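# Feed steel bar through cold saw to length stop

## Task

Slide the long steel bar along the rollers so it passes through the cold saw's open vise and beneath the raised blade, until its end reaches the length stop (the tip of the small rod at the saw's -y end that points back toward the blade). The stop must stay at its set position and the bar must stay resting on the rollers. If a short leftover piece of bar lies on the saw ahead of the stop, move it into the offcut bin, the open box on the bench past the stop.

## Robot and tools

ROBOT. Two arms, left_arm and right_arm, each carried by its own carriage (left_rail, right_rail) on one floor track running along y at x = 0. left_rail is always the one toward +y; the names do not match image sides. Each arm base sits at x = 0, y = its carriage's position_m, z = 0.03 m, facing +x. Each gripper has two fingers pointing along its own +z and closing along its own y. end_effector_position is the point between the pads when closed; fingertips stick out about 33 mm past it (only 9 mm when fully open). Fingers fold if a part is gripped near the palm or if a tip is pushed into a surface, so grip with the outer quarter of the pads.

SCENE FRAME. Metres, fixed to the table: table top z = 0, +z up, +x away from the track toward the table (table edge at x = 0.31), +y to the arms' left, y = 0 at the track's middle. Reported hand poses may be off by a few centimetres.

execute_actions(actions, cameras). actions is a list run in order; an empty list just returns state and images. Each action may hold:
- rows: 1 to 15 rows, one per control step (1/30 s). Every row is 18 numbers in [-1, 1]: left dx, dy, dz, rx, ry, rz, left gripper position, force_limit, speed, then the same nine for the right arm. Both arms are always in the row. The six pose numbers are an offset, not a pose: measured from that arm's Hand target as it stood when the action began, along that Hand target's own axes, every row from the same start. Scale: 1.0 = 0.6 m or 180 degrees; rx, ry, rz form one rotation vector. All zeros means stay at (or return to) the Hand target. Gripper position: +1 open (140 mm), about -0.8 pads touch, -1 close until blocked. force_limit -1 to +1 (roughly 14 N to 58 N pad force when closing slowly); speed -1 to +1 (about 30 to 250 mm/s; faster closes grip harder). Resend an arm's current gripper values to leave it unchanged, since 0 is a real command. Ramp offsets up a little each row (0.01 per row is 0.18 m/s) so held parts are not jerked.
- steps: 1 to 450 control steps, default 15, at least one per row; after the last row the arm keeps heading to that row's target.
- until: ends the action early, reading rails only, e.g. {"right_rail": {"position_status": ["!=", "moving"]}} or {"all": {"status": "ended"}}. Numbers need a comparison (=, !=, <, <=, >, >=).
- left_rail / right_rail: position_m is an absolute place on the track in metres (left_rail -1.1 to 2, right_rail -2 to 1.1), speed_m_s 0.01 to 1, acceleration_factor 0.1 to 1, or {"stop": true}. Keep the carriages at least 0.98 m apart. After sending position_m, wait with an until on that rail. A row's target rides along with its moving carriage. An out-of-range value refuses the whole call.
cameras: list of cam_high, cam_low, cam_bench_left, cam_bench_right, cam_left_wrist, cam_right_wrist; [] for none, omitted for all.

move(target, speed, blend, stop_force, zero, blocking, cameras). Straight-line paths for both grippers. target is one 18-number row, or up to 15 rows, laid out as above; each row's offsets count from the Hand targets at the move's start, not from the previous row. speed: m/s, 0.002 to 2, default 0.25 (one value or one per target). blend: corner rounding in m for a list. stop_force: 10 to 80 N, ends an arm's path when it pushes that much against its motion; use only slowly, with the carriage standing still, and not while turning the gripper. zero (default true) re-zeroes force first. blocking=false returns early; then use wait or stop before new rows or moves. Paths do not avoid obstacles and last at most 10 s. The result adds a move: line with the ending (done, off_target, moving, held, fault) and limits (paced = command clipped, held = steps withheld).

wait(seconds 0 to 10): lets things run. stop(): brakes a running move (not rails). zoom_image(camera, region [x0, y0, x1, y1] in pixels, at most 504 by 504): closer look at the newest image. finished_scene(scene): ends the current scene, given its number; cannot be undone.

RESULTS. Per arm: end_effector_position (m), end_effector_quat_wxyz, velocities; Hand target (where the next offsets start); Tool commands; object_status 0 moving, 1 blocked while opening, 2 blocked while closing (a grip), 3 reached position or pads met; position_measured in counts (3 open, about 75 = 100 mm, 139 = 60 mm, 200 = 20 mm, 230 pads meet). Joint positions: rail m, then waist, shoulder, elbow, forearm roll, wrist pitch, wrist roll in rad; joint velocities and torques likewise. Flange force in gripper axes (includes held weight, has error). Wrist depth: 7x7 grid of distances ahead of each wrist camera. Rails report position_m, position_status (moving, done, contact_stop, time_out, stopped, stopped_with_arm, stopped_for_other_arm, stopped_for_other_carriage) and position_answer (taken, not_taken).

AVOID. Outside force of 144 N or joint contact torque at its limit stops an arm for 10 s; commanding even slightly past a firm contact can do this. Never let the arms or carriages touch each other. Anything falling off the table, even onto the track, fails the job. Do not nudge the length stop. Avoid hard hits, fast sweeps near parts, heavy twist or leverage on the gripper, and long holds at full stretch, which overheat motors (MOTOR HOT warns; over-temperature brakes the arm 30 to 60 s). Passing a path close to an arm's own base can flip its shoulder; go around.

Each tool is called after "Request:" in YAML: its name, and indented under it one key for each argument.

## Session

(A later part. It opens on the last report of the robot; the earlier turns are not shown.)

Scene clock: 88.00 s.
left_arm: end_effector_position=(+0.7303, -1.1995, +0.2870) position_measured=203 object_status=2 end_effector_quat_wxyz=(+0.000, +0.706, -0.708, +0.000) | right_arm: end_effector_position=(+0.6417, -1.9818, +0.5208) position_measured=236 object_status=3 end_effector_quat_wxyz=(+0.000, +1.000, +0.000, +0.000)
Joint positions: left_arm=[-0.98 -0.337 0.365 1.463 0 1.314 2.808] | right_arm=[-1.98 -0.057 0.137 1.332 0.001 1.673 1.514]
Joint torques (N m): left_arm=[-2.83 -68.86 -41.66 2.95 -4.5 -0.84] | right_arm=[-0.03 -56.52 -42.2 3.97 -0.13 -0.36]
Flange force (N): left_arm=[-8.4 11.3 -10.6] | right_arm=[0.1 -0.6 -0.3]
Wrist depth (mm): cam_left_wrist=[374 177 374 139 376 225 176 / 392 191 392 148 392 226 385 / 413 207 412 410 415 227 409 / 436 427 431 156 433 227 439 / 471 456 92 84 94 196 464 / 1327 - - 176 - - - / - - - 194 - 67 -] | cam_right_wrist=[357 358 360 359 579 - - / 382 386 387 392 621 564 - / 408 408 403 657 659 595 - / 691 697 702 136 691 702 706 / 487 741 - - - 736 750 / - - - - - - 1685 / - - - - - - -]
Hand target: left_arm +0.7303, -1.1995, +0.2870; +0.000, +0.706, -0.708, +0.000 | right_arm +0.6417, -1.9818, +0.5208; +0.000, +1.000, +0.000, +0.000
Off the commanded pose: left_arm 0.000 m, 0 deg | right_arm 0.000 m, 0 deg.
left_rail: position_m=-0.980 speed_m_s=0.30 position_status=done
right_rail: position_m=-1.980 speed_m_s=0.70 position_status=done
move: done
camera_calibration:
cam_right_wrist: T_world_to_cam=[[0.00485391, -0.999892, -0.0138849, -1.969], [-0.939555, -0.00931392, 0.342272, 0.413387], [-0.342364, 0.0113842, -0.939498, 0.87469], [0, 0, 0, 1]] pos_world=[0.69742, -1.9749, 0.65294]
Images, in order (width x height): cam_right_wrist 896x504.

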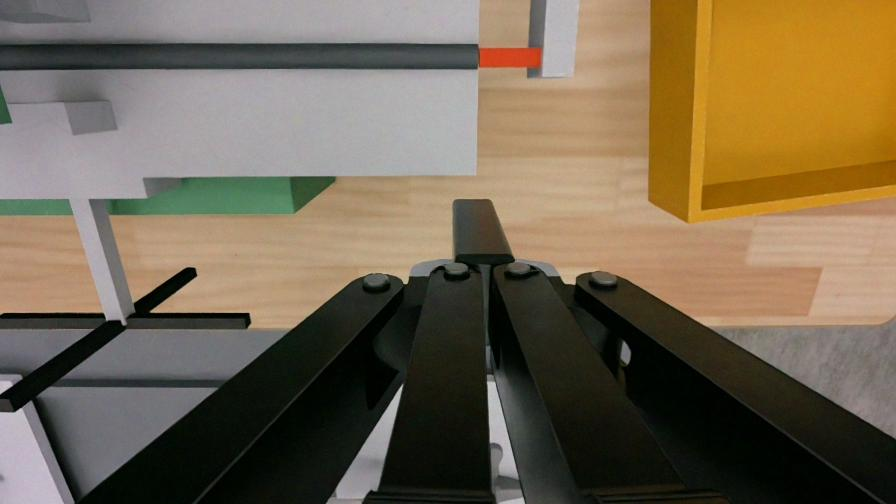

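Request:
move:
  target: [0.0009,0.0012,0,0,0,0,-1,0,-1,0,0,0,0,0,0,-1,0,1]
  speed: 0.01
  cameras: ["cam_right_wrist"]

Request:
zoom_image:
  camera: "cam_right_wrist"
  region: [440, 30, 515, 80]

Request:
execute_actions:
  actions:
    - {"rows":[[0,0,0,0,0,0,-0.1,0,-0.8,0,0,0,0,0,0,-1,0,1]],"steps":50}
  cameras: []

Request:
move:
  target: [0,0,-0.15,0,0,0,-0.1,0,-0.8,0,0,0,0,0,0,-1,0,1]
  speed: 0.15

Request:
zoom_image:
  camera: "cam_right_wrist"
  region: [440, 30, 515, 80]

Scene clock: 89.67 s.
left_arm: end_effector_position=(+0.7296, -1.2000, +0.2870) position_measured=203 object_status=2 end_effector_quat_wxyz=(+0.000, +0.706, -0.708, +0.000) | right_arm: end_effector_position=(+0.6417, -1.9818, +0.5208) position_measured=236 object_status=3 end_effector_quat_wxyz=(+0.000, +1.000, +0.000, +0.000)
Joint positions: left_arm=[-0.98 -0.338 0.364 1.464 0 1.313 2.807] | right_arm=[-1.98 -0.057 0.137 1.332 0.001 1.673 1.514]
Joint torques (N m): left_arm=[-8.9 -67.07 -28.19 -0.7 3.62 -0.91] | right_arm=[-0.02 -56.58 -42.28 4 -0.12 -0.4]
Flange force (N): left_arm=[-9.8 -12.4 -14.6] | right_arm=[-0.2 -0.9 -0.2]
Wrist depth (mm): cam_left_wrist=[372 177 373 138 375 226 176 / 392 190 392 148 394 226 386 / 412 207 411 409 414 227 411 / 442 428 434 155 433 227 438 / 475 458 92 84 94 196 470 / 1320 - - 176 - - - / - - - 194 - 68 -] | cam_right_wrist=[357 359 360 359 579 534 603 / 382 386 390 392 618 - - / 409 408 407 663 657 - 597 / 685 699 702 136 693 706 699 / 725 723 - - - 734 745 / 767 - - - - - 1639 / - - - - - - -]
Hand target: left_arm +0.7296, -1.2000, +0.2870; +0.000, +0.706, -0.708, +0.000 | right_arm +0.6417, -1.9818, +0.5208; +0.000, +1.000, +0.000, +0.000
Off the commanded pose: left_arm 0.000 m, 0 deg | right_arm 0.000 m, 0 deg.
left_rail: position_m=-0.980 speed_m_s=0.30 position_status=done
right_rail: position_m=-1.980 speed_m_s=0.70 position_status=done
move: done
camera_calibration:
cam_right_wrist: T_world_to_cam=[[0.00485391, -0.999892, -0.0138849, -1.969], [-0.939555, -0.00931392, 0.342272, 0.413387], [-0.342364, 0.0113842, -0.939498, 0.87469], [0, 0, 0, 1]] pos_world=[0.69742, -1.9749, 0.65294]
Images, in order (width x height): cam_right_wrist 896x504.

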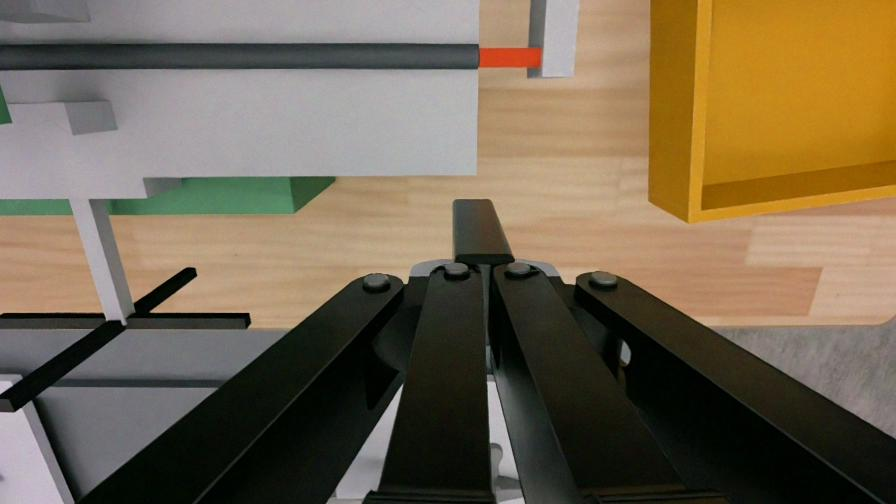

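Scaled by 6.720 from the camera's 896x504 image, which has a finer 1280x720 frame.

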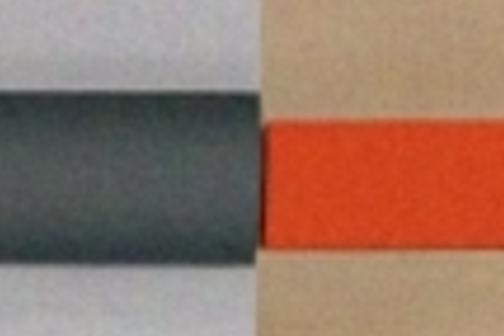

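Scene clock: 91.53 s.
left_arm: end_effector_position=(+0.7296, -1.2000, +0.2870) position_measured=141 object_status=3 end_effector_quat_wxyz=(+0.000, +0.706, -0.708, +0.000) | right_arm: end_effector_position=(+0.6417, -1.9818, +0.5208) position_measured=236 object_status=3 end_effector_quat_wxyz=(+0.000, +1.000, +0.000, +0.000)
Joint positions: left_arm=[-0.98 -0.338 0.364 1.464 0 1.313 2.807] | right_arm=[-1.98 -0.057 0.137 1.332 0.001 1.673 1.514]
Joint torques (N m): left_arm=[-0.65 -76.74 -40.12 4.12 0.15 -0.17] | right_arm=[-0.07 -56.55 -42.17 3.96 -0.13 -0.38]
Flange force (N): left_arm=[-1.3 0.1 -1.4] | right_arm=[0.0 -0.6 -0.5]
Wrist depth (mm): cam_left_wrist=[374 165 374 142 376 225 176 / 392 192 393 385 394 225 391 / 415 192 414 405 413 226 412 / 443 208 229 163 132 212 440 / 1224 85 96 454 116 88 451 / - 75 - 482 495 - 72 / - - - 233 237 - -] | cam_right_wrist=[360 358 359 359 581 554 - / 382 386 385 393 623 636 - / 409 411 405 663 663 - - / 697 706 695 136 697 699 695 / 729 727 - - - 736 759 / 774 - - - - - 1673 / - - - - - - -]
Hand target: left_arm +0.7296, -1.2000, +0.2870; +0.000, +0.706, -0.708, +0.000 | right_arm +0.6417, -1.9818, +0.5208; +0.000, +1.000, +0.000, +0.000
Off the commanded pose: left_arm 0.000 m, 0 deg | right_arm 0.000 m, 0 deg.
left_rail: position_m=-0.980 speed_m_s=0.30 position_status=done
right_rail: position_m=-1.980 speed_m_s=0.70 position_status=done
No camera images: "cameras" was empty.

Scene clock: 92.50 s.
left_arm: end_effector_position=(+0.7295, -1.2000, +0.3771) position_measured=141 object_status=3 end_effector_quat_wxyz=(+0.000, +0.706, -0.708, +0.000) | right_arm: end_effector_position=(+0.6417, -1.9818, +0.5208) position_measured=236 object_status=3 end_effector_quat_wxyz=(+0.000, +1.000, +0.000, +0.000)
Joint positions: left_arm=[-0.98 -0.338 0.337 1.337 0 1.467 2.807] | right_arm=[-1.98 -0.057 0.137 1.332 0.001 1.673 1.514]
Joint torques (N m): left_arm=[-0.47 -75.5 -41.51 4.25 0.12 -0.11] | right_arm=[-0.12 -56.62 -42.07 3.99 -0.16 -0.39]
Flange force (N): left_arm=[-1.1 0.4 -0.9] | right_arm=[0.6 -0.8 -0.6]
Wrist depth (mm): cam_left_wrist=[457 454 441 443 454 285 455 / 1125 474 464 471 475 466 487 / 1187 502 491 495 500 498 510 / 1277 529 285 516 132 524 511 / 1343 85 96 555 116 88 533 / - 75 - 316 315 - 72 / - - - 639 - - -] | cam_right_wrist=[359 360 360 359 582 583 560 / 383 388 385 391 625 591 - / 407 409 477 657 657 - 631 / 693 702 697 136 691 699 697 / 487 727 - - - 734 745 / - - - - - - 1709 / - - - - - - -]
Hand target: left_arm +0.7296, -1.2000, +0.3770; +0.000, +0.706, -0.708, +0.000 | right_arm +0.6417, -1.9818, +0.5208; +0.000, +1.000, +0.000, +0.000
Off the commanded pose: left_arm 0.000 m, 0 deg | right_arm 0.000 m, 0 deg.
left_rail: position_m=-0.980 speed_m_s=0.30 position_status=done
right_rail: position_m=-1.980 speed_m_s=0.70 position_status=done
move: done
camera_calibration:
cam_left_wrist: T_world_to_cam=[[-0.999837, 0.0175557, -0.00418945, 0.764757], [0.0152964, 0.947432, 0.319591, 1.01161], [0.00957988, 0.319475, -0.947546, 0.876775], [0, 0, 0, 1]] pos_world=[0.740759, -1.25196, 0.510688]
cam_right_wrist: T_world_to_cam=[[0.00485391, -0.999892, -0.0138849, -1.969], [-0.939555, -0.00931392, 0.342272, 0.413387], [-0.342364, 0.0113842, -0.939498, 0.87469], [0, 0, 0, 1]] pos_world=[0.69742, -1.9749, 0.65294]

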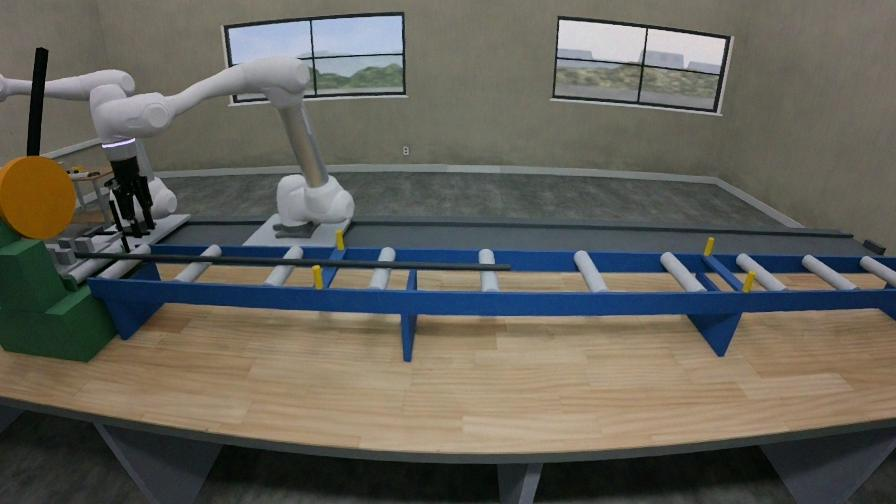

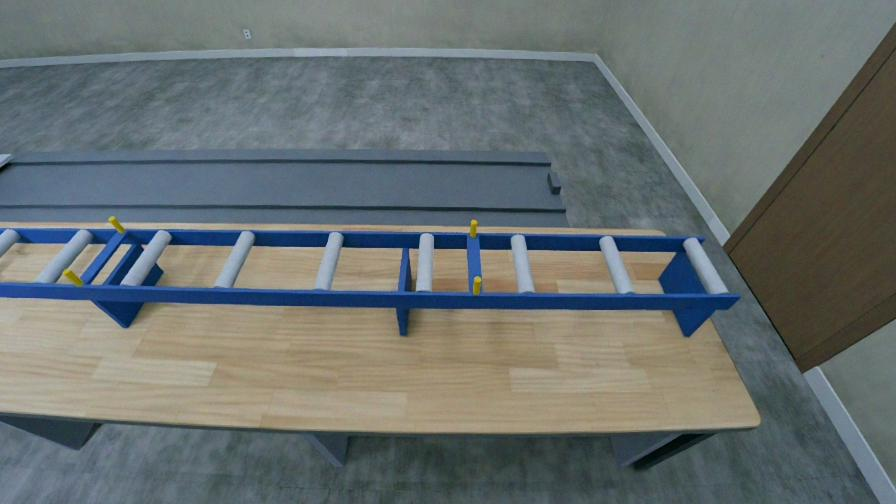

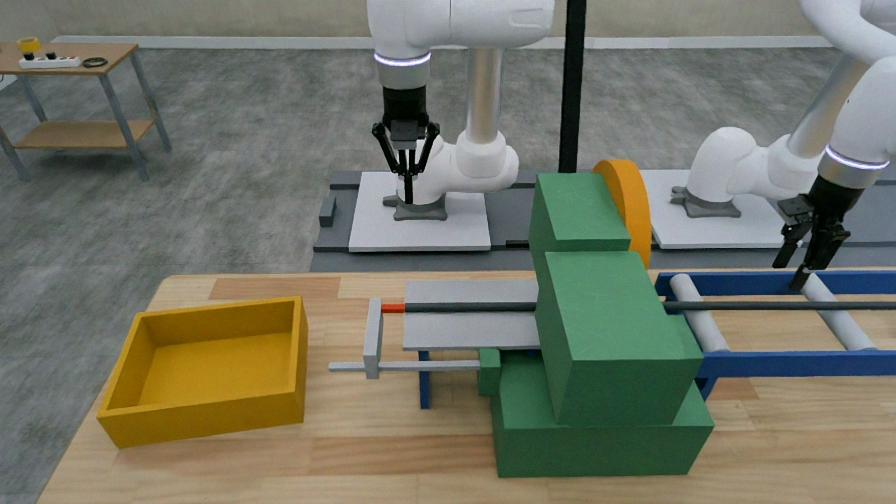

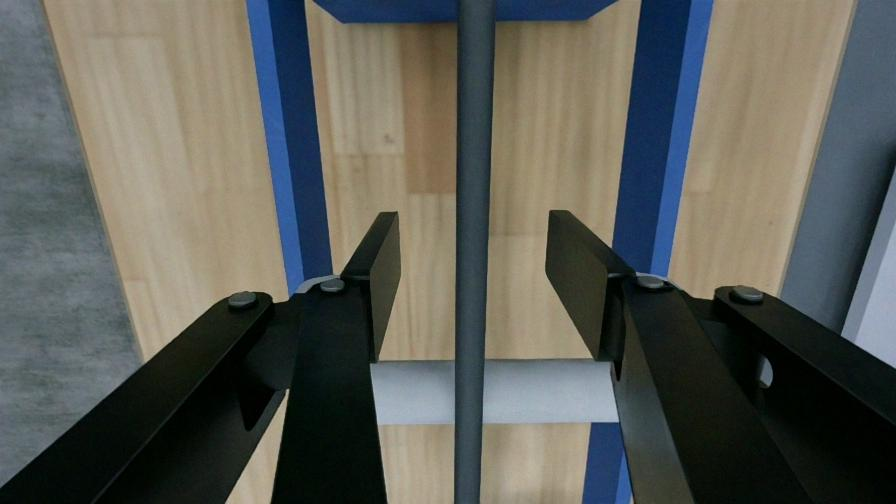

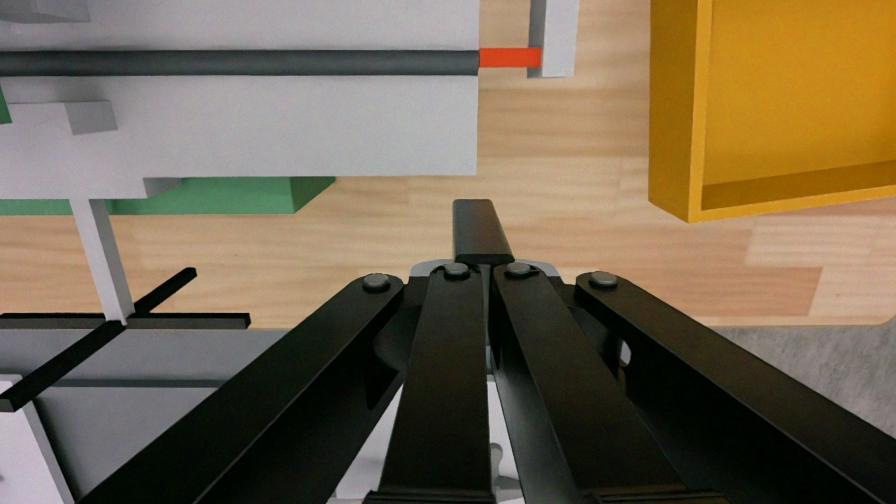

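Scaled by 6.720 from the camera's 896x504 image, which has a finer 1280x720 frame.

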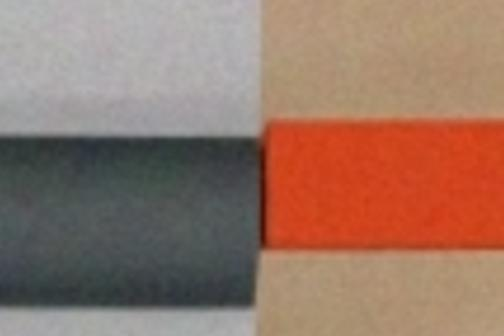

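Request:
move:
  target: [0,-0.0015,0.15,0,0,0,-0.1,0,-0.8,0,0,0,0,0,0,-1,0,1]
  speed: 0.15
  cameras: []

Request:
execute_actions:
  actions:
    - {"rows":[[0,0,0,0,0,0,-1,-0.5,-1,0,0,0,0,0,0,-1,0,1]],"steps":65}
  cameras: ["cam_right_wrist"]

Request:
zoom_image:
  camera: "cam_right_wrist"
  region: [440, 30, 515, 80]

Request:
move:
  target: [0,-0.0085,0,0,0,0,-1,-0.5,-1,0,0,0,0,0,0,-1,0,1]
  speed: 0.02
  cameras: ["cam_right_wrist"]

Request:
zoom_image:
  camera: "cam_right_wrist"
  region: [440, 30, 515, 80]

Scene clock: 95.20 s.
left_arm: end_effector_position=(+0.7305, -1.2000, +0.2871) position_measured=141 object_status=3 end_effector_quat_wxyz=(+0.000, +0.706, -0.708, +0.000) | right_arm: end_effector_position=(+0.6417, -1.9818, +0.5208) position_measured=236 object_status=3 end_effector_quat_wxyz=(+0.000, +1.000, +0.000, +0.000)
Joint positions: left_arm=[-0.98 -0.338 0.365 1.463 0 1.314 2.807] | right_arm=[-1.98 -0.057 0.137 1.332 0.001 1.673 1.514]
Joint torques (N m): left_arm=[-0.78 -77.38 -40.13 4.08 0.22 -0.18] | right_arm=[-0.07 -56.72 -42.15 3.97 -0.14 -0.35]
Flange force (N): left_arm=[-1.2 -0.7 -1.2] | right_arm=[0.9 -0.5 -0.4]
Wrist depth (mm): cam_left_wrist=[373 176 375 368 376 227 177 / 392 190 393 384 394 227 385 / 413 206 410 404 415 228 410 / 442 430 226 163 132 213 440 / 1224 85 96 454 116 88 471 / - 75 - 483 497 - 72 / - - - 233 237 - -] | cam_right_wrist=[359 358 359 359 582 - - / 384 388 387 390 625 550 - / 407 414 405 663 652 535 638 / 697 695 706 136 689 695 695 / 490 718 - - - 734 748 / - - - - - - 1673 / - - - - - - -]
Hand target: left_arm +0.7305, -1.2000, +0.2870; +0.000, +0.706, -0.708, +0.000 | right_arm +0.6417, -1.9818, +0.5208; +0.000, +1.000, +0.000, +0.000
Off the commanded pose: left_arm 0.000 m, 0 deg | right_arm 0.000 m, 0 deg.
left_rail: position_m=-0.980 speed_m_s=0.30 position_status=done
right_rail: position_m=-1.980 speed_m_s=0.70 position_status=done
move: done
No camera images: "cameras" was empty.

Scene clock: 97.57 s.
left_arm: end_effector_position=(+0.7304, -1.2000, +0.2870) position_measured=201 object_status=2 end_effector_quat_wxyz=(+0.000, +0.706, -0.708, +0.000) | right_arm: end_effector_position=(+0.6417, -1.9818, +0.5208) position_measured=236 object_status=3 end_effector_quat_wxyz=(+0.000, +1.000, +0.000, +0.000)
Joint positions: left_arm=[-0.98 -0.338 0.365 1.463 0 1.314 2.807] | right_arm=[-1.98 -0.057 0.137 1.332 0.001 1.673 1.514]
Joint torques (N m): left_arm=[1.99 -72.66 -41.95 5.4 -3.11 -0.58] | right_arm=[0.14 -56.82 -42.12 4 -0.09 -0.39]
Flange force (N): left_arm=[-1.0 9.3 -6.4] | right_arm=[1.2 -0.5 -0.2]
Wrist depth (mm): cam_left_wrist=[373 177 374 139 374 226 176 / 392 191 392 148 393 227 386 / 414 207 410 406 414 227 410 / 441 426 433 156 434 227 434 / 474 458 93 89 94 195 474 / 1313 - - 177 - - - / - - - 194 - 68 -] | cam_right_wrist=[357 360 360 360 576 - 559 / 381 387 386 391 625 - - / 408 401 405 657 663 613 633 / 695 699 697 137 695 699 704 / 492 723 - - - 732 745 / 777 - - - - - 1709 / - - - - - - -]
Hand target: left_arm +0.7305, -1.2000, +0.2870; +0.000, +0.706, -0.708, +0.000 | right_arm +0.6417, -1.9818, +0.5208; +0.000, +1.000, +0.000, +0.000
Off the commanded pose: left_arm 0.000 m, 0 deg | right_arm 0.000 m, 0 deg.
left_rail: position_m=-0.980 speed_m_s=0.30 position_status=done
right_rail: position_m=-1.980 speed_m_s=0.70 position_status=done
camera_calibration:
cam_right_wrist: T_world_to_cam=[[0.00485391, -0.999892, -0.0138849, -1.969], [-0.939555, -0.00931392, 0.342272, 0.413387], [-0.342364, 0.0113842, -0.939498, 0.87469], [0, 0, 0, 1]] pos_world=[0.69742, -1.9749, 0.65294]
Images, in order (width x height): cam_right_wrist 896x504.

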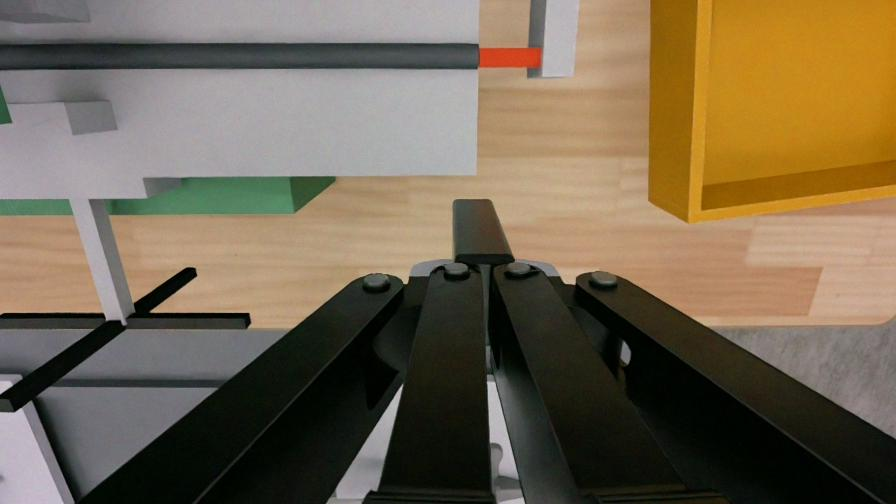

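Scaled by 6.720 from the camera's 896x504 image, which has a finer 1280x720 frame.

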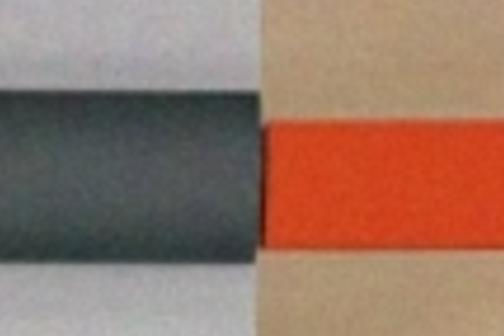

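Scene clock: 98.27 s.
left_arm: end_effector_position=(+0.7356, -1.2000, +0.2870) position_measured=201 object_status=2 end_effector_quat_wxyz=(+0.000, +0.706, -0.708, +0.000) | right_arm: end_effector_position=(+0.6417, -1.9818, +0.5208) position_measured=236 object_status=3 end_effector_quat_wxyz=(+0.000, +1.000, +0.000, +0.000)
Joint positions: left_arm=[-0.98 -0.336 0.373 1.452 0 1.317 2.809] | right_arm=[-1.98 -0.057 0.137 1.332 0.001 1.673 1.514]
Joint torques (N m): left_arm=[2.88 -74.73 -45.53 5.94 -4.77 -0.39] | right_arm=[-0.08 -56.58 -42.17 3.93 -0.18 -0.36]
Flange force (N): left_arm=[-0.5 14.4 -4.1] | right_arm=[0.3 -0.7 -0.4]
Wrist depth (mm): cam_left_wrist=[372 168 374 140 374 366 183 / 391 181 392 148 394 234 389 / 412 197 410 410 415 235 410 / 441 427 431 157 434 236 435 / 476 457 93 89 94 200 470 / 1313 - - 176 - - - / - - - 193 - 68 -] | cam_right_wrist=[354 358 359 359 585 536 - / 382 386 387 392 623 572 - / 407 409 475 655 655 - 643 / 693 695 704 136 693 693 699 / 725 732 - - - 732 745 / 779 - - - - - 1661 / - - - - - - -]
Hand target: left_arm +0.7356, -1.2000, +0.2870; +0.000, +0.706, -0.708, +0.000 | right_arm +0.6417, -1.9818, +0.5208; +0.000, +1.000, +0.000, +0.000
Off the commanded pose: left_arm 0.000 m, 0 deg | right_arm 0.000 m, 0 deg.
left_rail: position_m=-0.980 speed_m_s=0.30 position_status=done
right_rail: position_m=-1.980 speed_m_s=0.70 position_status=done
move: done
camera_calibration:
cam_right_wrist: T_world_to_cam=[[0.00485391, -0.999892, -0.0138849, -1.969], [-0.939555, -0.00931392, 0.342272, 0.413387], [-0.342364, 0.0113842, -0.939498, 0.87469], [0, 0, 0, 1]] pos_world=[0.69742, -1.9749, 0.65294]
Images, in order (width x height): cam_right_wrist 896x504.

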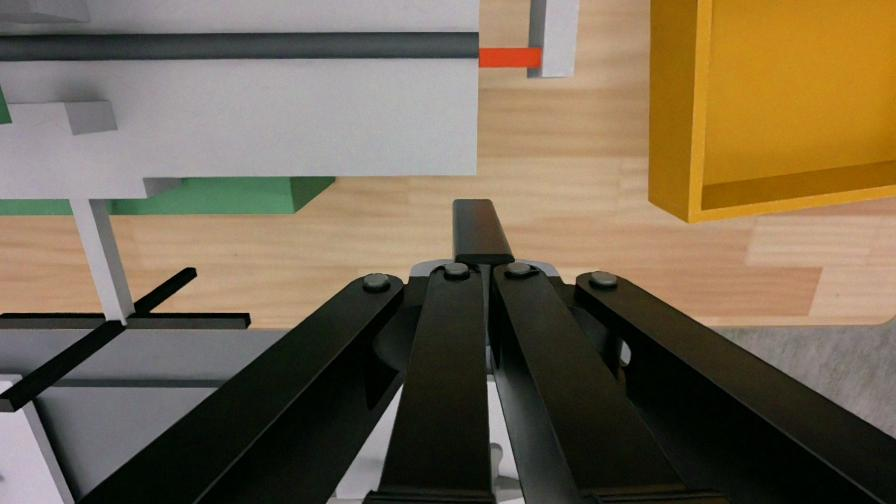

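Scaled by 6.720 from the camera's 896x504 image, which has a finer 1280x720 frame.

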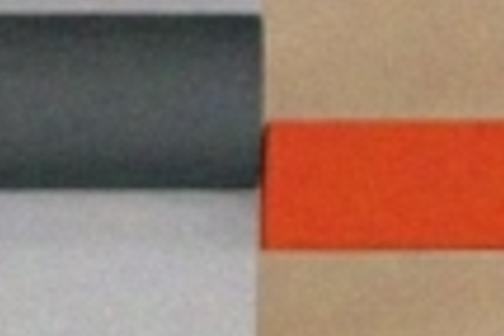

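Request:
move:
  target: [0,0.0065,0,0,0,0,-1,-0.5,-1,0,0,0,0,0,0,-1,0,1]
  speed: 0.02
  cameras: ["cam_right_wrist"]

Request:
zoom_image:
  camera: "cam_right_wrist"
  region: [440, 30, 515, 80]

Request:
execute_actions:
  actions:
    - {"rows":[[0,0,0,0,0,0,-0.1,0,-1,0,0,0,0,0,0,-1,0,1]],"steps":70}
  cameras: ["cam_right_wrist","cam_left_wrist"]

Request:
zoom_image:
  camera: "cam_right_wrist"
  region: [440, 30, 515, 80]

Scene clock: 100.30 s.
left_arm: end_effector_position=(+0.7317, -1.2000, +0.2870) position_measured=201 object_status=2 end_effector_quat_wxyz=(+0.000, +0.706, -0.708, +0.000) | right_arm: end_effector_position=(+0.6417, -1.9818, +0.5208) position_measured=236 object_status=3 end_effector_quat_wxyz=(+0.000, +1.000, +0.000, +0.000)
Joint positions: left_arm=[-0.98 -0.337 0.367 1.46 0 1.314 2.807] | right_arm=[-1.98 -0.057 0.137 1.332 0.001 1.673 1.514]
Joint torques (N m): left_arm=[-2.98 -75.43 -34.6 2.75 2.86 -0.45] | right_arm=[-0.29 -56.61 -42.21 3.97 -0.17 -0.37]
Flange force (N): left_arm=[-2.0 -8.7 -4.5] | right_arm=[0.4 -0.9 -0.3]
Wrist depth (mm): cam_left_wrist=[373 174 372 141 374 366 179 / 392 188 392 150 393 229 386 / 412 203 410 405 415 230 410 / 442 426 430 156 434 231 434 / 474 458 93 89 94 200 471 / 1313 - - 175 - - - / - - - 194 - 68 -] | cam_right_wrist=[358 362 361 357 586 - - / 382 388 387 390 621 - - / 410 405 404 663 661 630 - / 693 706 693 136 687 699 695 / 488 727 - - - 734 741 / 792 - - - - - 1733 / - - - - - - -]
Hand target: left_arm +0.7317, -1.2000, +0.2870; +0.000, +0.706, -0.708, +0.000 | right_arm +0.6417, -1.9818, +0.5208; +0.000, +1.000, +0.000, +0.000
Off the commanded pose: left_arm 0.000 m, 0 deg | right_arm 0.000 m, 0 deg.
left_rail: position_m=-0.980 speed_m_s=0.30 position_status=done
right_rail: position_m=-1.980 speed_m_s=0.70 position_status=done
move: done
camera_calibration:
cam_right_wrist: T_world_to_cam=[[0.00485391, -0.999892, -0.0138849, -1.969], [-0.939555, -0.00931392, 0.342272, 0.413387], [-0.342364, 0.0113842, -0.939498, 0.87469], [0, 0, 0, 1]] pos_world=[0.69742, -1.9749, 0.65294]
Images, in order (width x height): cam_right_wrist 896x504.

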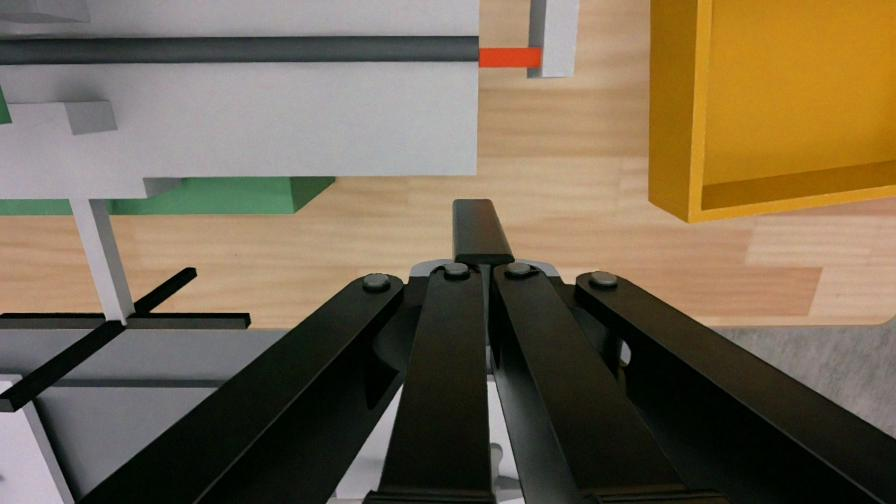

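Scaled by 6.720 from the camera's 896x504 image, which has a finer 1280x720 frame.

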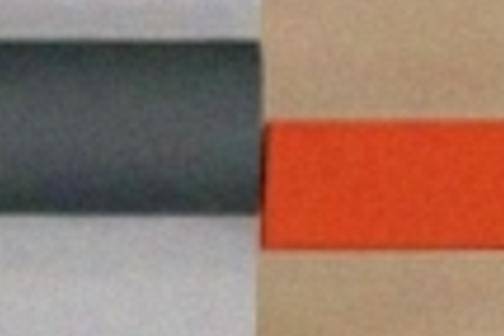

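Scene clock: 102.83 s.
left_arm: end_effector_position=(+0.7317, -1.2000, +0.2870) position_measured=141 object_status=3 end_effector_quat_wxyz=(+0.000, +0.706, -0.708, +0.000) | right_arm: end_effector_position=(+0.6417, -1.9818, +0.5208) position_measured=236 object_status=3 end_effector_quat_wxyz=(+0.000, +1.000, +0.000, +0.000)
Joint positions: left_arm=[-0.98 -0.337 0.367 1.46 0 1.314 2.807] | right_arm=[-1.98 -0.057 0.137 1.332 0.001 1.673 1.514]
Joint torques (N m): left_arm=[-0.5 -77.49 -40.24 4.16 0.23 -0.2] | right_arm=[-0.09 -56.61 -42.12 3.96 -0.15 -0.39]
Flange force (N): left_arm=[-1.0 -0.2 -0.9] | right_arm=[0.8 -0.3 -0.4]
Wrist depth (mm): cam_left_wrist=[373 174 375 139 375 368 178 / 394 188 392 147 393 229 387 / 412 204 409 158 415 229 412 / 442 427 223 161 132 215 433 / 462 85 96 459 116 88 460 / - 75 - 487 495 - 72 / - - - 233 237 - -] | cam_right_wrist=[358 360 363 362 579 592 - / 383 388 388 390 620 558 - / 405 410 404 655 657 - - / 691 706 704 136 689 697 693 / 491 725 - - - 738 745 / 777 - - - - - 1721 / - - - - - - -]
Hand target: left_arm +0.7317, -1.2000, +0.2870; +0.000, +0.706, -0.708, +0.000 | right_arm +0.6417, -1.9818, +0.5208; +0.000, +1.000, +0.000, +0.000
Off the commanded pose: left_arm 0.000 m, 0 deg | right_arm 0.000 m, 0 deg.
left_rail: position_m=-0.980 speed_m_s=0.30 position_status=done
right_rail: position_m=-1.980 speed_m_s=0.70 position_status=done
camera_calibration:
cam_left_wrist: T_world_to_cam=[[-0.999838, 0.0175231, -0.00409324, 0.766499], [0.0152954, 0.947402, 0.319679, 1.0403], [0.00947972, 0.319565, -0.947517, 0.791555], [0, 0, 0, 1]] pos_world=[0.742959, -1.25196, 0.420588]
cam_right_wrist: T_world_to_cam=[[0.00485391, -0.999892, -0.0138849, -1.969], [-0.939555, -0.00931392, 0.342272, 0.413387], [-0.342364, 0.0113842, -0.939498, 0.87469], [0, 0, 0, 1]] pos_world=[0.69742, -1.9749, 0.65294]
Images, in order (width x height): cam_left_wrist 896x504, cam_right_wrist 896x504.

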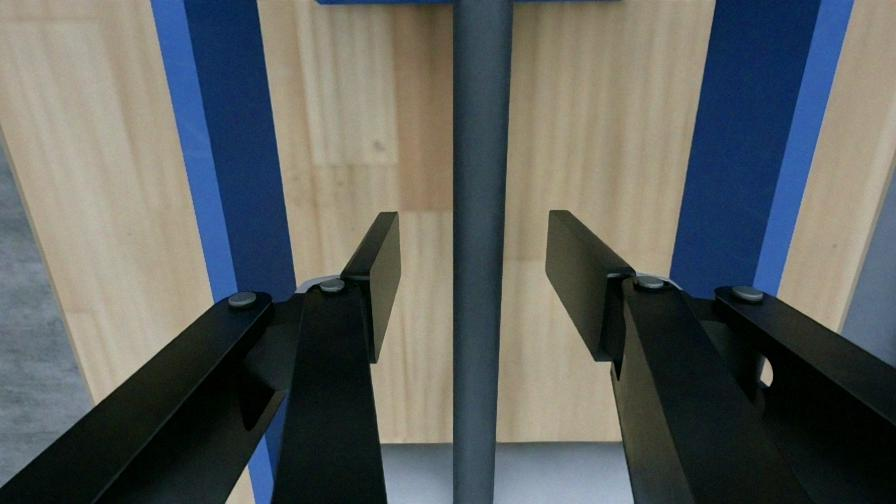

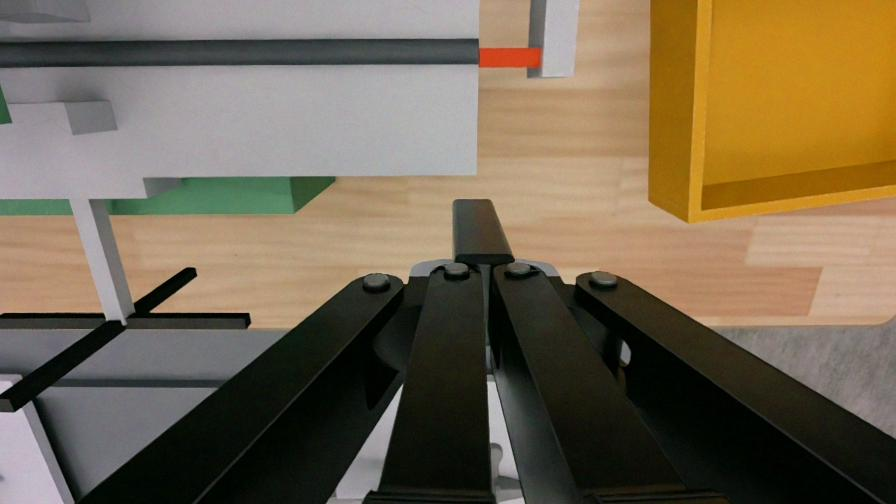

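Scaled by 6.720 from the camera's 896x504 image, which has a finer 1280x720 frame.

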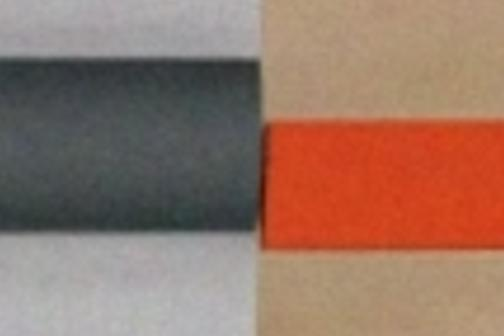

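Request:
execute_actions:
  actions: []
  cameras: ["cam_bench_right"]

Request:
zoom_image:
  camera: "cam_bench_right"
  region: [370, 280, 445, 330]

Scene clock: 103.50 s.
left_arm: end_effector_position=(+0.7317, -1.2000, +0.2870) position_measured=141 object_status=3 end_effector_quat_wxyz=(+0.000, +0.706, -0.708, +0.000) | right_arm: end_effector_position=(+0.6417, -1.9818, +0.5208) position_measured=236 object_status=3 end_effector_quat_wxyz=(+0.000, +1.000, +0.000, +0.000)
Joint positions: left_arm=[-0.98 -0.337 0.367 1.46 0 1.314 2.807] | right_arm=[-1.98 -0.057 0.137 1.332 0.001 1.673 1.514]
Joint velocities: within noise
Joint torques (N m): left_arm=[-0.54 -77.48 -40.06 4.06 0.22 -0.16] | right_arm=[-0.03 -56.44 -42.18 3.97 -0.13 -0.37]
Flange force (N): left_arm=[-0.9 -0.5 -1.1] | right_arm=[0.0 -0.6 -0.3]
Wrist depth (mm): cam_left_wrist=[373 174 374 139 374 366 178 / 391 188 393 147 392 229 387 / 412 204 411 158 415 230 410 / 442 426 224 161 132 215 433 / 1218 85 96 460 116 88 477 / - 75 - 487 493 - 72 / - - - 232 237 - -] | cam_right_wrist=[360 361 362 363 579 566 - / 383 386 386 392 621 552 - / 405 393 408 657 665 - - / 691 706 697 137 693 704 702 / 492 732 - - - 734 738 / - - - - - - 1697 / - - - - - - -]
Hand target: left_arm +0.7317, -1.2000, +0.2870; +0.000, +0.706, -0.708, +0.000 | right_arm +0.6417, -1.9818, +0.5208; +0.000, +1.000, +0.000, +0.000
Tool commands: left_gripper/position=-0.1 left_gripper/force_limit=+0.0 left_gripper/speed=-1.0 right_gripper/position=-1.0 right_gripper/force_limit=+0.0 right_gripper/speed=+1.0
Off the commanded pose: left_arm 0.000 m, 0 deg | right_arm 0.000 m, 0 deg.
left_rail: position_m=-0.980 speed_m_s=0.30 position_status=done
right_rail: position_m=-1.980 speed_m_s=0.70 position_status=done
Images, in order (width x height): cam_bench_right 896x504.

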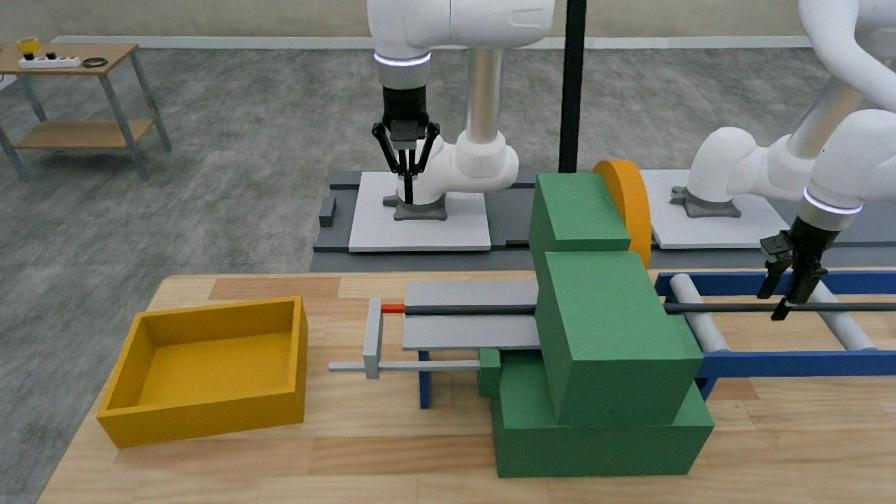

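Scaled by 6.720 from the camera's 896x504 image, which has a finer 1280x720 frame.

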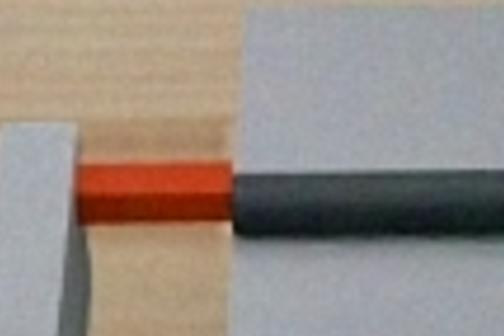

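Request:
move:
  target: [0,0.034,0,0,0,0,-0.1,0,-1,0,0,0,0,0,0,-1,0,1]
  speed: 0.04
  cameras: ["cam_right_wrist","cam_left_wrist"]

Request:
zoom_image:
  camera: "cam_right_wrist"
  region: [440, 30, 515, 80]

Scene clock: 105.10 s.
left_arm: end_effector_position=(+0.7113, -1.2000, +0.2870) position_measured=141 object_status=3 end_effector_quat_wxyz=(+0.000, +0.706, -0.708, +0.000) | right_arm: end_effector_position=(+0.6417, -1.9818, +0.5208) position_measured=236 object_status=3 end_effector_quat_wxyz=(+0.000, +1.000, +0.000, +0.000)
Joint positions: left_arm=[-0.98 -0.346 0.336 1.503 0 1.302 2.798] | right_arm=[-1.98 -0.057 0.137 1.332 0.001 1.673 1.514]
Joint torques (N m): left_arm=[-0.58 -74.19 -40.41 4.13 0.19 -0.17] | right_arm=[-0.2 -56.55 -42.22 3.97 -0.14 -0.38]
Flange force (N): left_arm=[-1.2 0.6 -0.6] | right_arm=[0.6 -0.7 -0.1]
Wrist depth (mm): cam_left_wrist=[373 196 373 144 374 195 376 / 392 195 393 384 394 195 394 / 412 195 414 405 415 196 417 / 438 209 427 164 131 212 447 / 463 85 96 454 116 88 454 / - 75 - 483 493 - 72 / - - - 230 237 - -] | cam_right_wrist=[358 361 362 362 581 507 - / 382 386 386 391 621 - - / 409 405 405 661 661 - - / 687 697 697 136 689 699 706 / 734 725 - - - 741 748 / - - - - - - 1697 / - - - - - - -]
Hand target: left_arm +0.7113, -1.1999, +0.2870; +0.000, +0.706, -0.708, +0.000 | right_arm +0.6417, -1.9818, +0.5208; +0.000, +1.000, +0.000, +0.000
Off the commanded pose: left_arm 0.000 m, 0 deg | right_arm 0.000 m, 0 deg.
left_rail: position_m=-0.980 speed_m_s=0.30 position_status=done
right_rail: position_m=-1.980 speed_m_s=0.70 position_status=done
move: done
camera_calibration:
cam_left_wrist: T_world_to_cam=[[-0.999838, 0.017523, -0.00409328, 0.746102], [0.0152953, 0.947402, 0.319679, 1.04061], [0.00947972, 0.319565, -0.947517, 0.791748], [0, 0, 0, 1]] pos_world=[0.722559, -1.25196, 0.420588]
cam_right_wrist: T_world_to_cam=[[0.00485391, -0.999892, -0.0138849, -1.969], [-0.939555, -0.00931392, 0.342272, 0.413387], [-0.342364, 0.0113842, -0.939498, 0.87469], [0, 0, 0, 1]] pos_world=[0.69742, -1.9749, 0.65294]
Images, in order (width x height): cam_left_wrist 896x504, cam_right_wrist 896x504.

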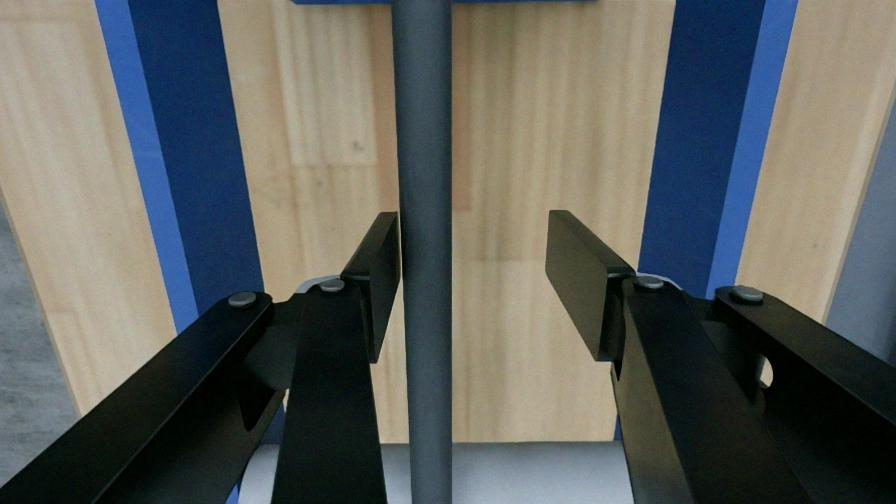

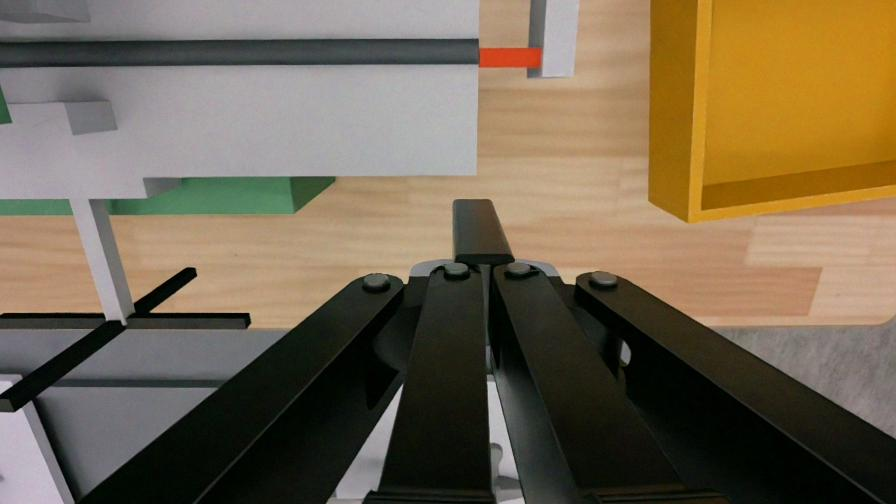

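Scaled by 6.720 from the camera's 896x504 image, which has a finer 1280x720 frame.

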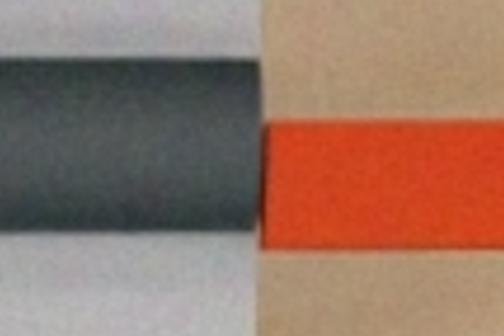

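Request:
move:
  target: [0,0.008,0,0,0,0,-0.1,0,-1,0,0,0,0,0,0,-1,0,1]
  speed: 0.02
  cameras: ["cam_right_wrist"]

Request:
zoom_image:
  camera: "cam_right_wrist"
  region: [440, 30, 515, 80]

Scene clock: 106.20 s.
left_arm: end_effector_position=(+0.7065, -1.1999, +0.2870) position_measured=141 object_status=3 end_effector_quat_wxyz=(+0.000, +0.706, -0.708, +0.000) | right_arm: end_effector_position=(+0.6417, -1.9818, +0.5208) position_measured=236 object_status=3 end_effector_quat_wxyz=(+0.000, +1.000, +0.000, +0.000)
Joint positions: left_arm=[-0.98 -0.348 0.329 1.513 0 1.3 2.796] | right_arm=[-1.98 -0.057 0.137 1.332 0.001 1.673 1.514]
Joint torques (N m): left_arm=[-1.23 -74.2 -39.35 3.82 1.19 -0.2] | right_arm=[0.02 -56.41 -42.18 3.99 -0.14 -0.39]
Flange force (N): left_arm=[-1.6 -2.3 -0.2] | right_arm=[0.0 -0.5 -0.4]
Wrist depth (mm): cam_left_wrist=[372 204 373 367 375 187 375 / 391 203 394 385 394 187 393 / 415 203 413 408 415 203 417 / 435 217 430 165 132 220 430 / 466 85 96 180 116 88 469 / - 75 - 481 496 - 72 / - - - 230 237 - -] | cam_right_wrist=[359 364 362 362 582 - - / 381 387 388 391 623 - - / 408 406 403 661 657 - - / 691 702 695 136 687 697 702 / 488 725 - - - 734 745 / - - - - - - 1733 / - - - - - - -]
Hand target: left_arm +0.7065, -1.1999, +0.2870; +0.000, +0.706, -0.708, +0.000 | right_arm +0.6417, -1.9818, +0.5208; +0.000, +1.000, +0.000, +0.000
Off the commanded pose: left_arm 0.000 m, 0 deg | right_arm 0.000 m, 0 deg.
left_rail: position_m=-0.980 speed_m_s=0.30 position_status=done
right_rail: position_m=-1.980 speed_m_s=0.70 position_status=done
move: done
camera_calibration:
cam_right_wrist: T_world_to_cam=[[0.00485391, -0.999892, -0.0138849, -1.969], [-0.939555, -0.00931392, 0.342272, 0.413387], [-0.342364, 0.0113842, -0.939498, 0.87469], [0, 0, 0, 1]] pos_world=[0.69742, -1.9749, 0.65294]
Images, in order (width x height): cam_right_wrist 896x504.

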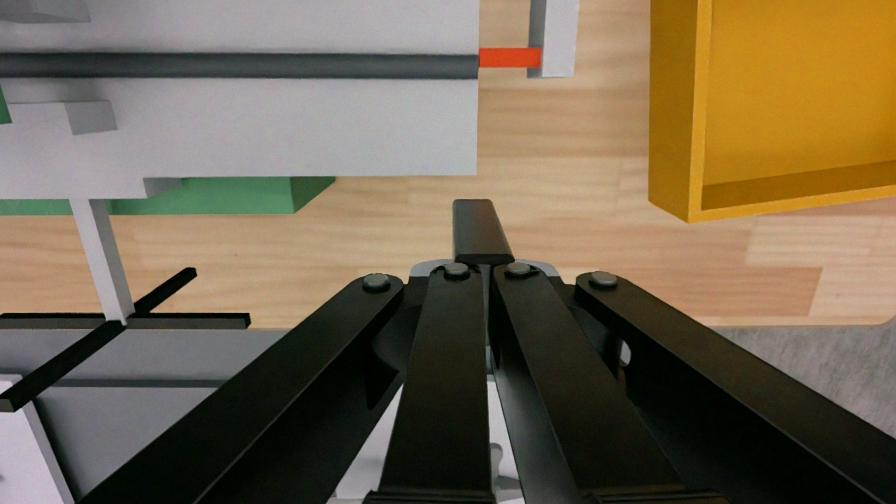

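Scaled by 6.720 from the camera's 896x504 image, which has a finer 1280x720 frame.

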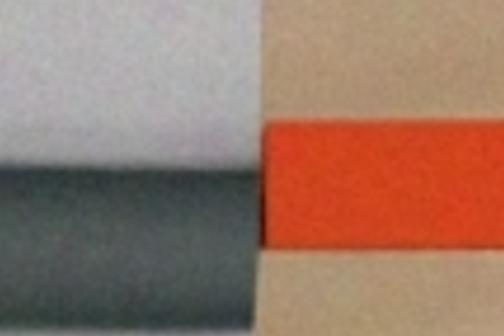

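Request:
move:
  target: [0,-0.0627,0,0,0,0,-0.1,0,-1,0,0,0,0,0,0,-1,0,1]
  speed: 0.05
  cameras: ["cam_right_wrist","cam_left_wrist"]

Request:
zoom_image:
  camera: "cam_right_wrist"
  region: [440, 30, 515, 80]

Scene clock: 109.63 s.
left_arm: end_effector_position=(+0.7441, -1.2000, +0.2870) position_measured=141 object_status=3 end_effector_quat_wxyz=(+0.000, +0.706, -0.708, +0.000) | right_arm: end_effector_position=(+0.6417, -1.9818, +0.5208) position_measured=236 object_status=3 end_effector_quat_wxyz=(+0.000, +1.000, +0.000, +0.000)
Joint positions: left_arm=[-0.98 -0.332 0.386 1.433 0 1.322 2.813] | right_arm=[-1.98 -0.057 0.137 1.332 0.001 1.673 1.514]
Joint torques (N m): left_arm=[-0.7 -79.71 -40.32 4.17 0.16 -0.14] | right_arm=[-0.2 -56.76 -42.15 3.96 -0.11 -0.4]
Flange force (N): left_arm=[-0.9 -0.8 -0.9] | right_arm=[0.3 -1.0 -0.6]
Wrist depth (mm): cam_left_wrist=[373 180 372 373 370 372 184 / 392 385 388 392 389 386 185 / 415 410 404 409 410 250 195 / 442 438 216 427 156 234 434 / 1250 85 96 459 116 88 465 / - 75 - 487 - - 72 / - - - 233 232 - -] | cam_right_wrist=[359 362 364 364 575 - - / 382 387 388 390 623 575 - / 408 397 467 659 661 - 676 / 691 699 695 137 687 702 691 / 727 721 - - - 738 743 / 787 - - - - - 1697 / - - - - - - -]
Hand target: left_arm +0.7441, -1.2001, +0.2870; +0.000, +0.706, -0.708, +0.000 | right_arm +0.6417, -1.9818, +0.5208; +0.000, +1.000, +0.000, +0.000
Off the commanded pose: left_arm 0.000 m, 0 deg | right_arm 0.000 m, 0 deg.
left_rail: position_m=-0.980 speed_m_s=0.30 position_status=done
right_rail: position_m=-1.980 speed_m_s=0.70 position_status=done
move: done
camera_calibration:
cam_left_wrist: T_world_to_cam=[[-0.999838, 0.0175231, -0.00409324, 0.778899], [0.0152954, 0.947402, 0.319679, 1.0402], [0.00947972, 0.319565, -0.947517, 0.791469], [0, 0, 0, 1]] pos_world=[0.755359, -1.25206, 0.420588]
cam_right_wrist: T_world_to_cam=[[0.00485391, -0.999892, -0.0138849, -1.969], [-0.939555, -0.00931392, 0.342272, 0.413387], [-0.342364, 0.0113842, -0.939498, 0.87469], [0, 0, 0, 1]] pos_world=[0.69742, -1.9749, 0.65294]
Images, in order (width x height): cam_left_wrist 896x504, cam_right_wrist 896x504.

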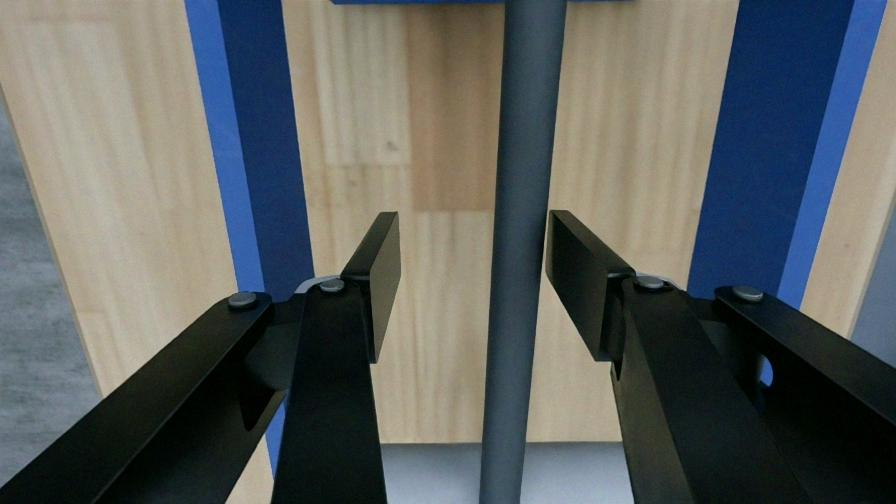

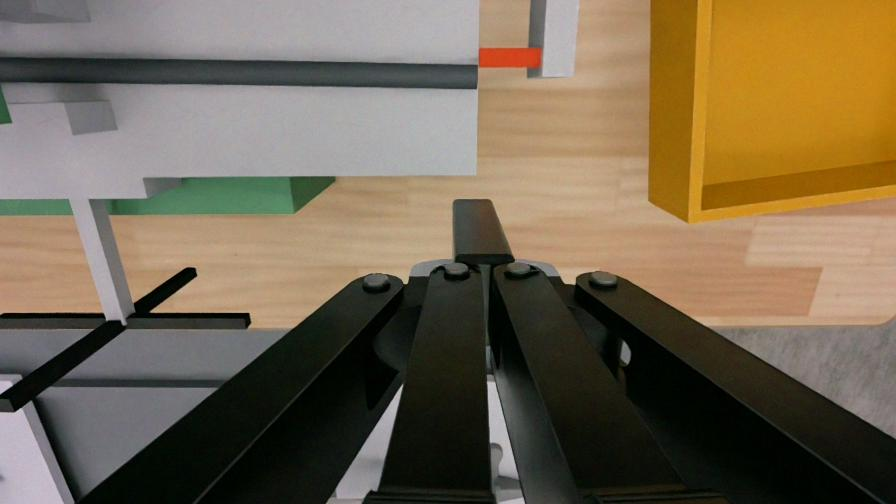

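Scaled by 6.720 from the camera's 896x504 image, which has a finer 1280x720 frame.

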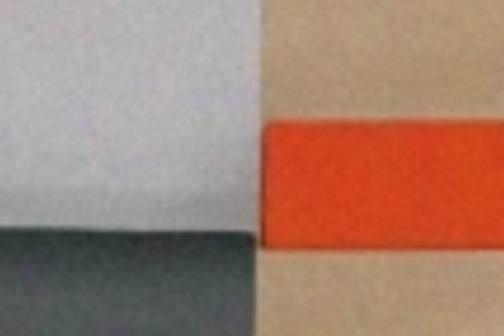

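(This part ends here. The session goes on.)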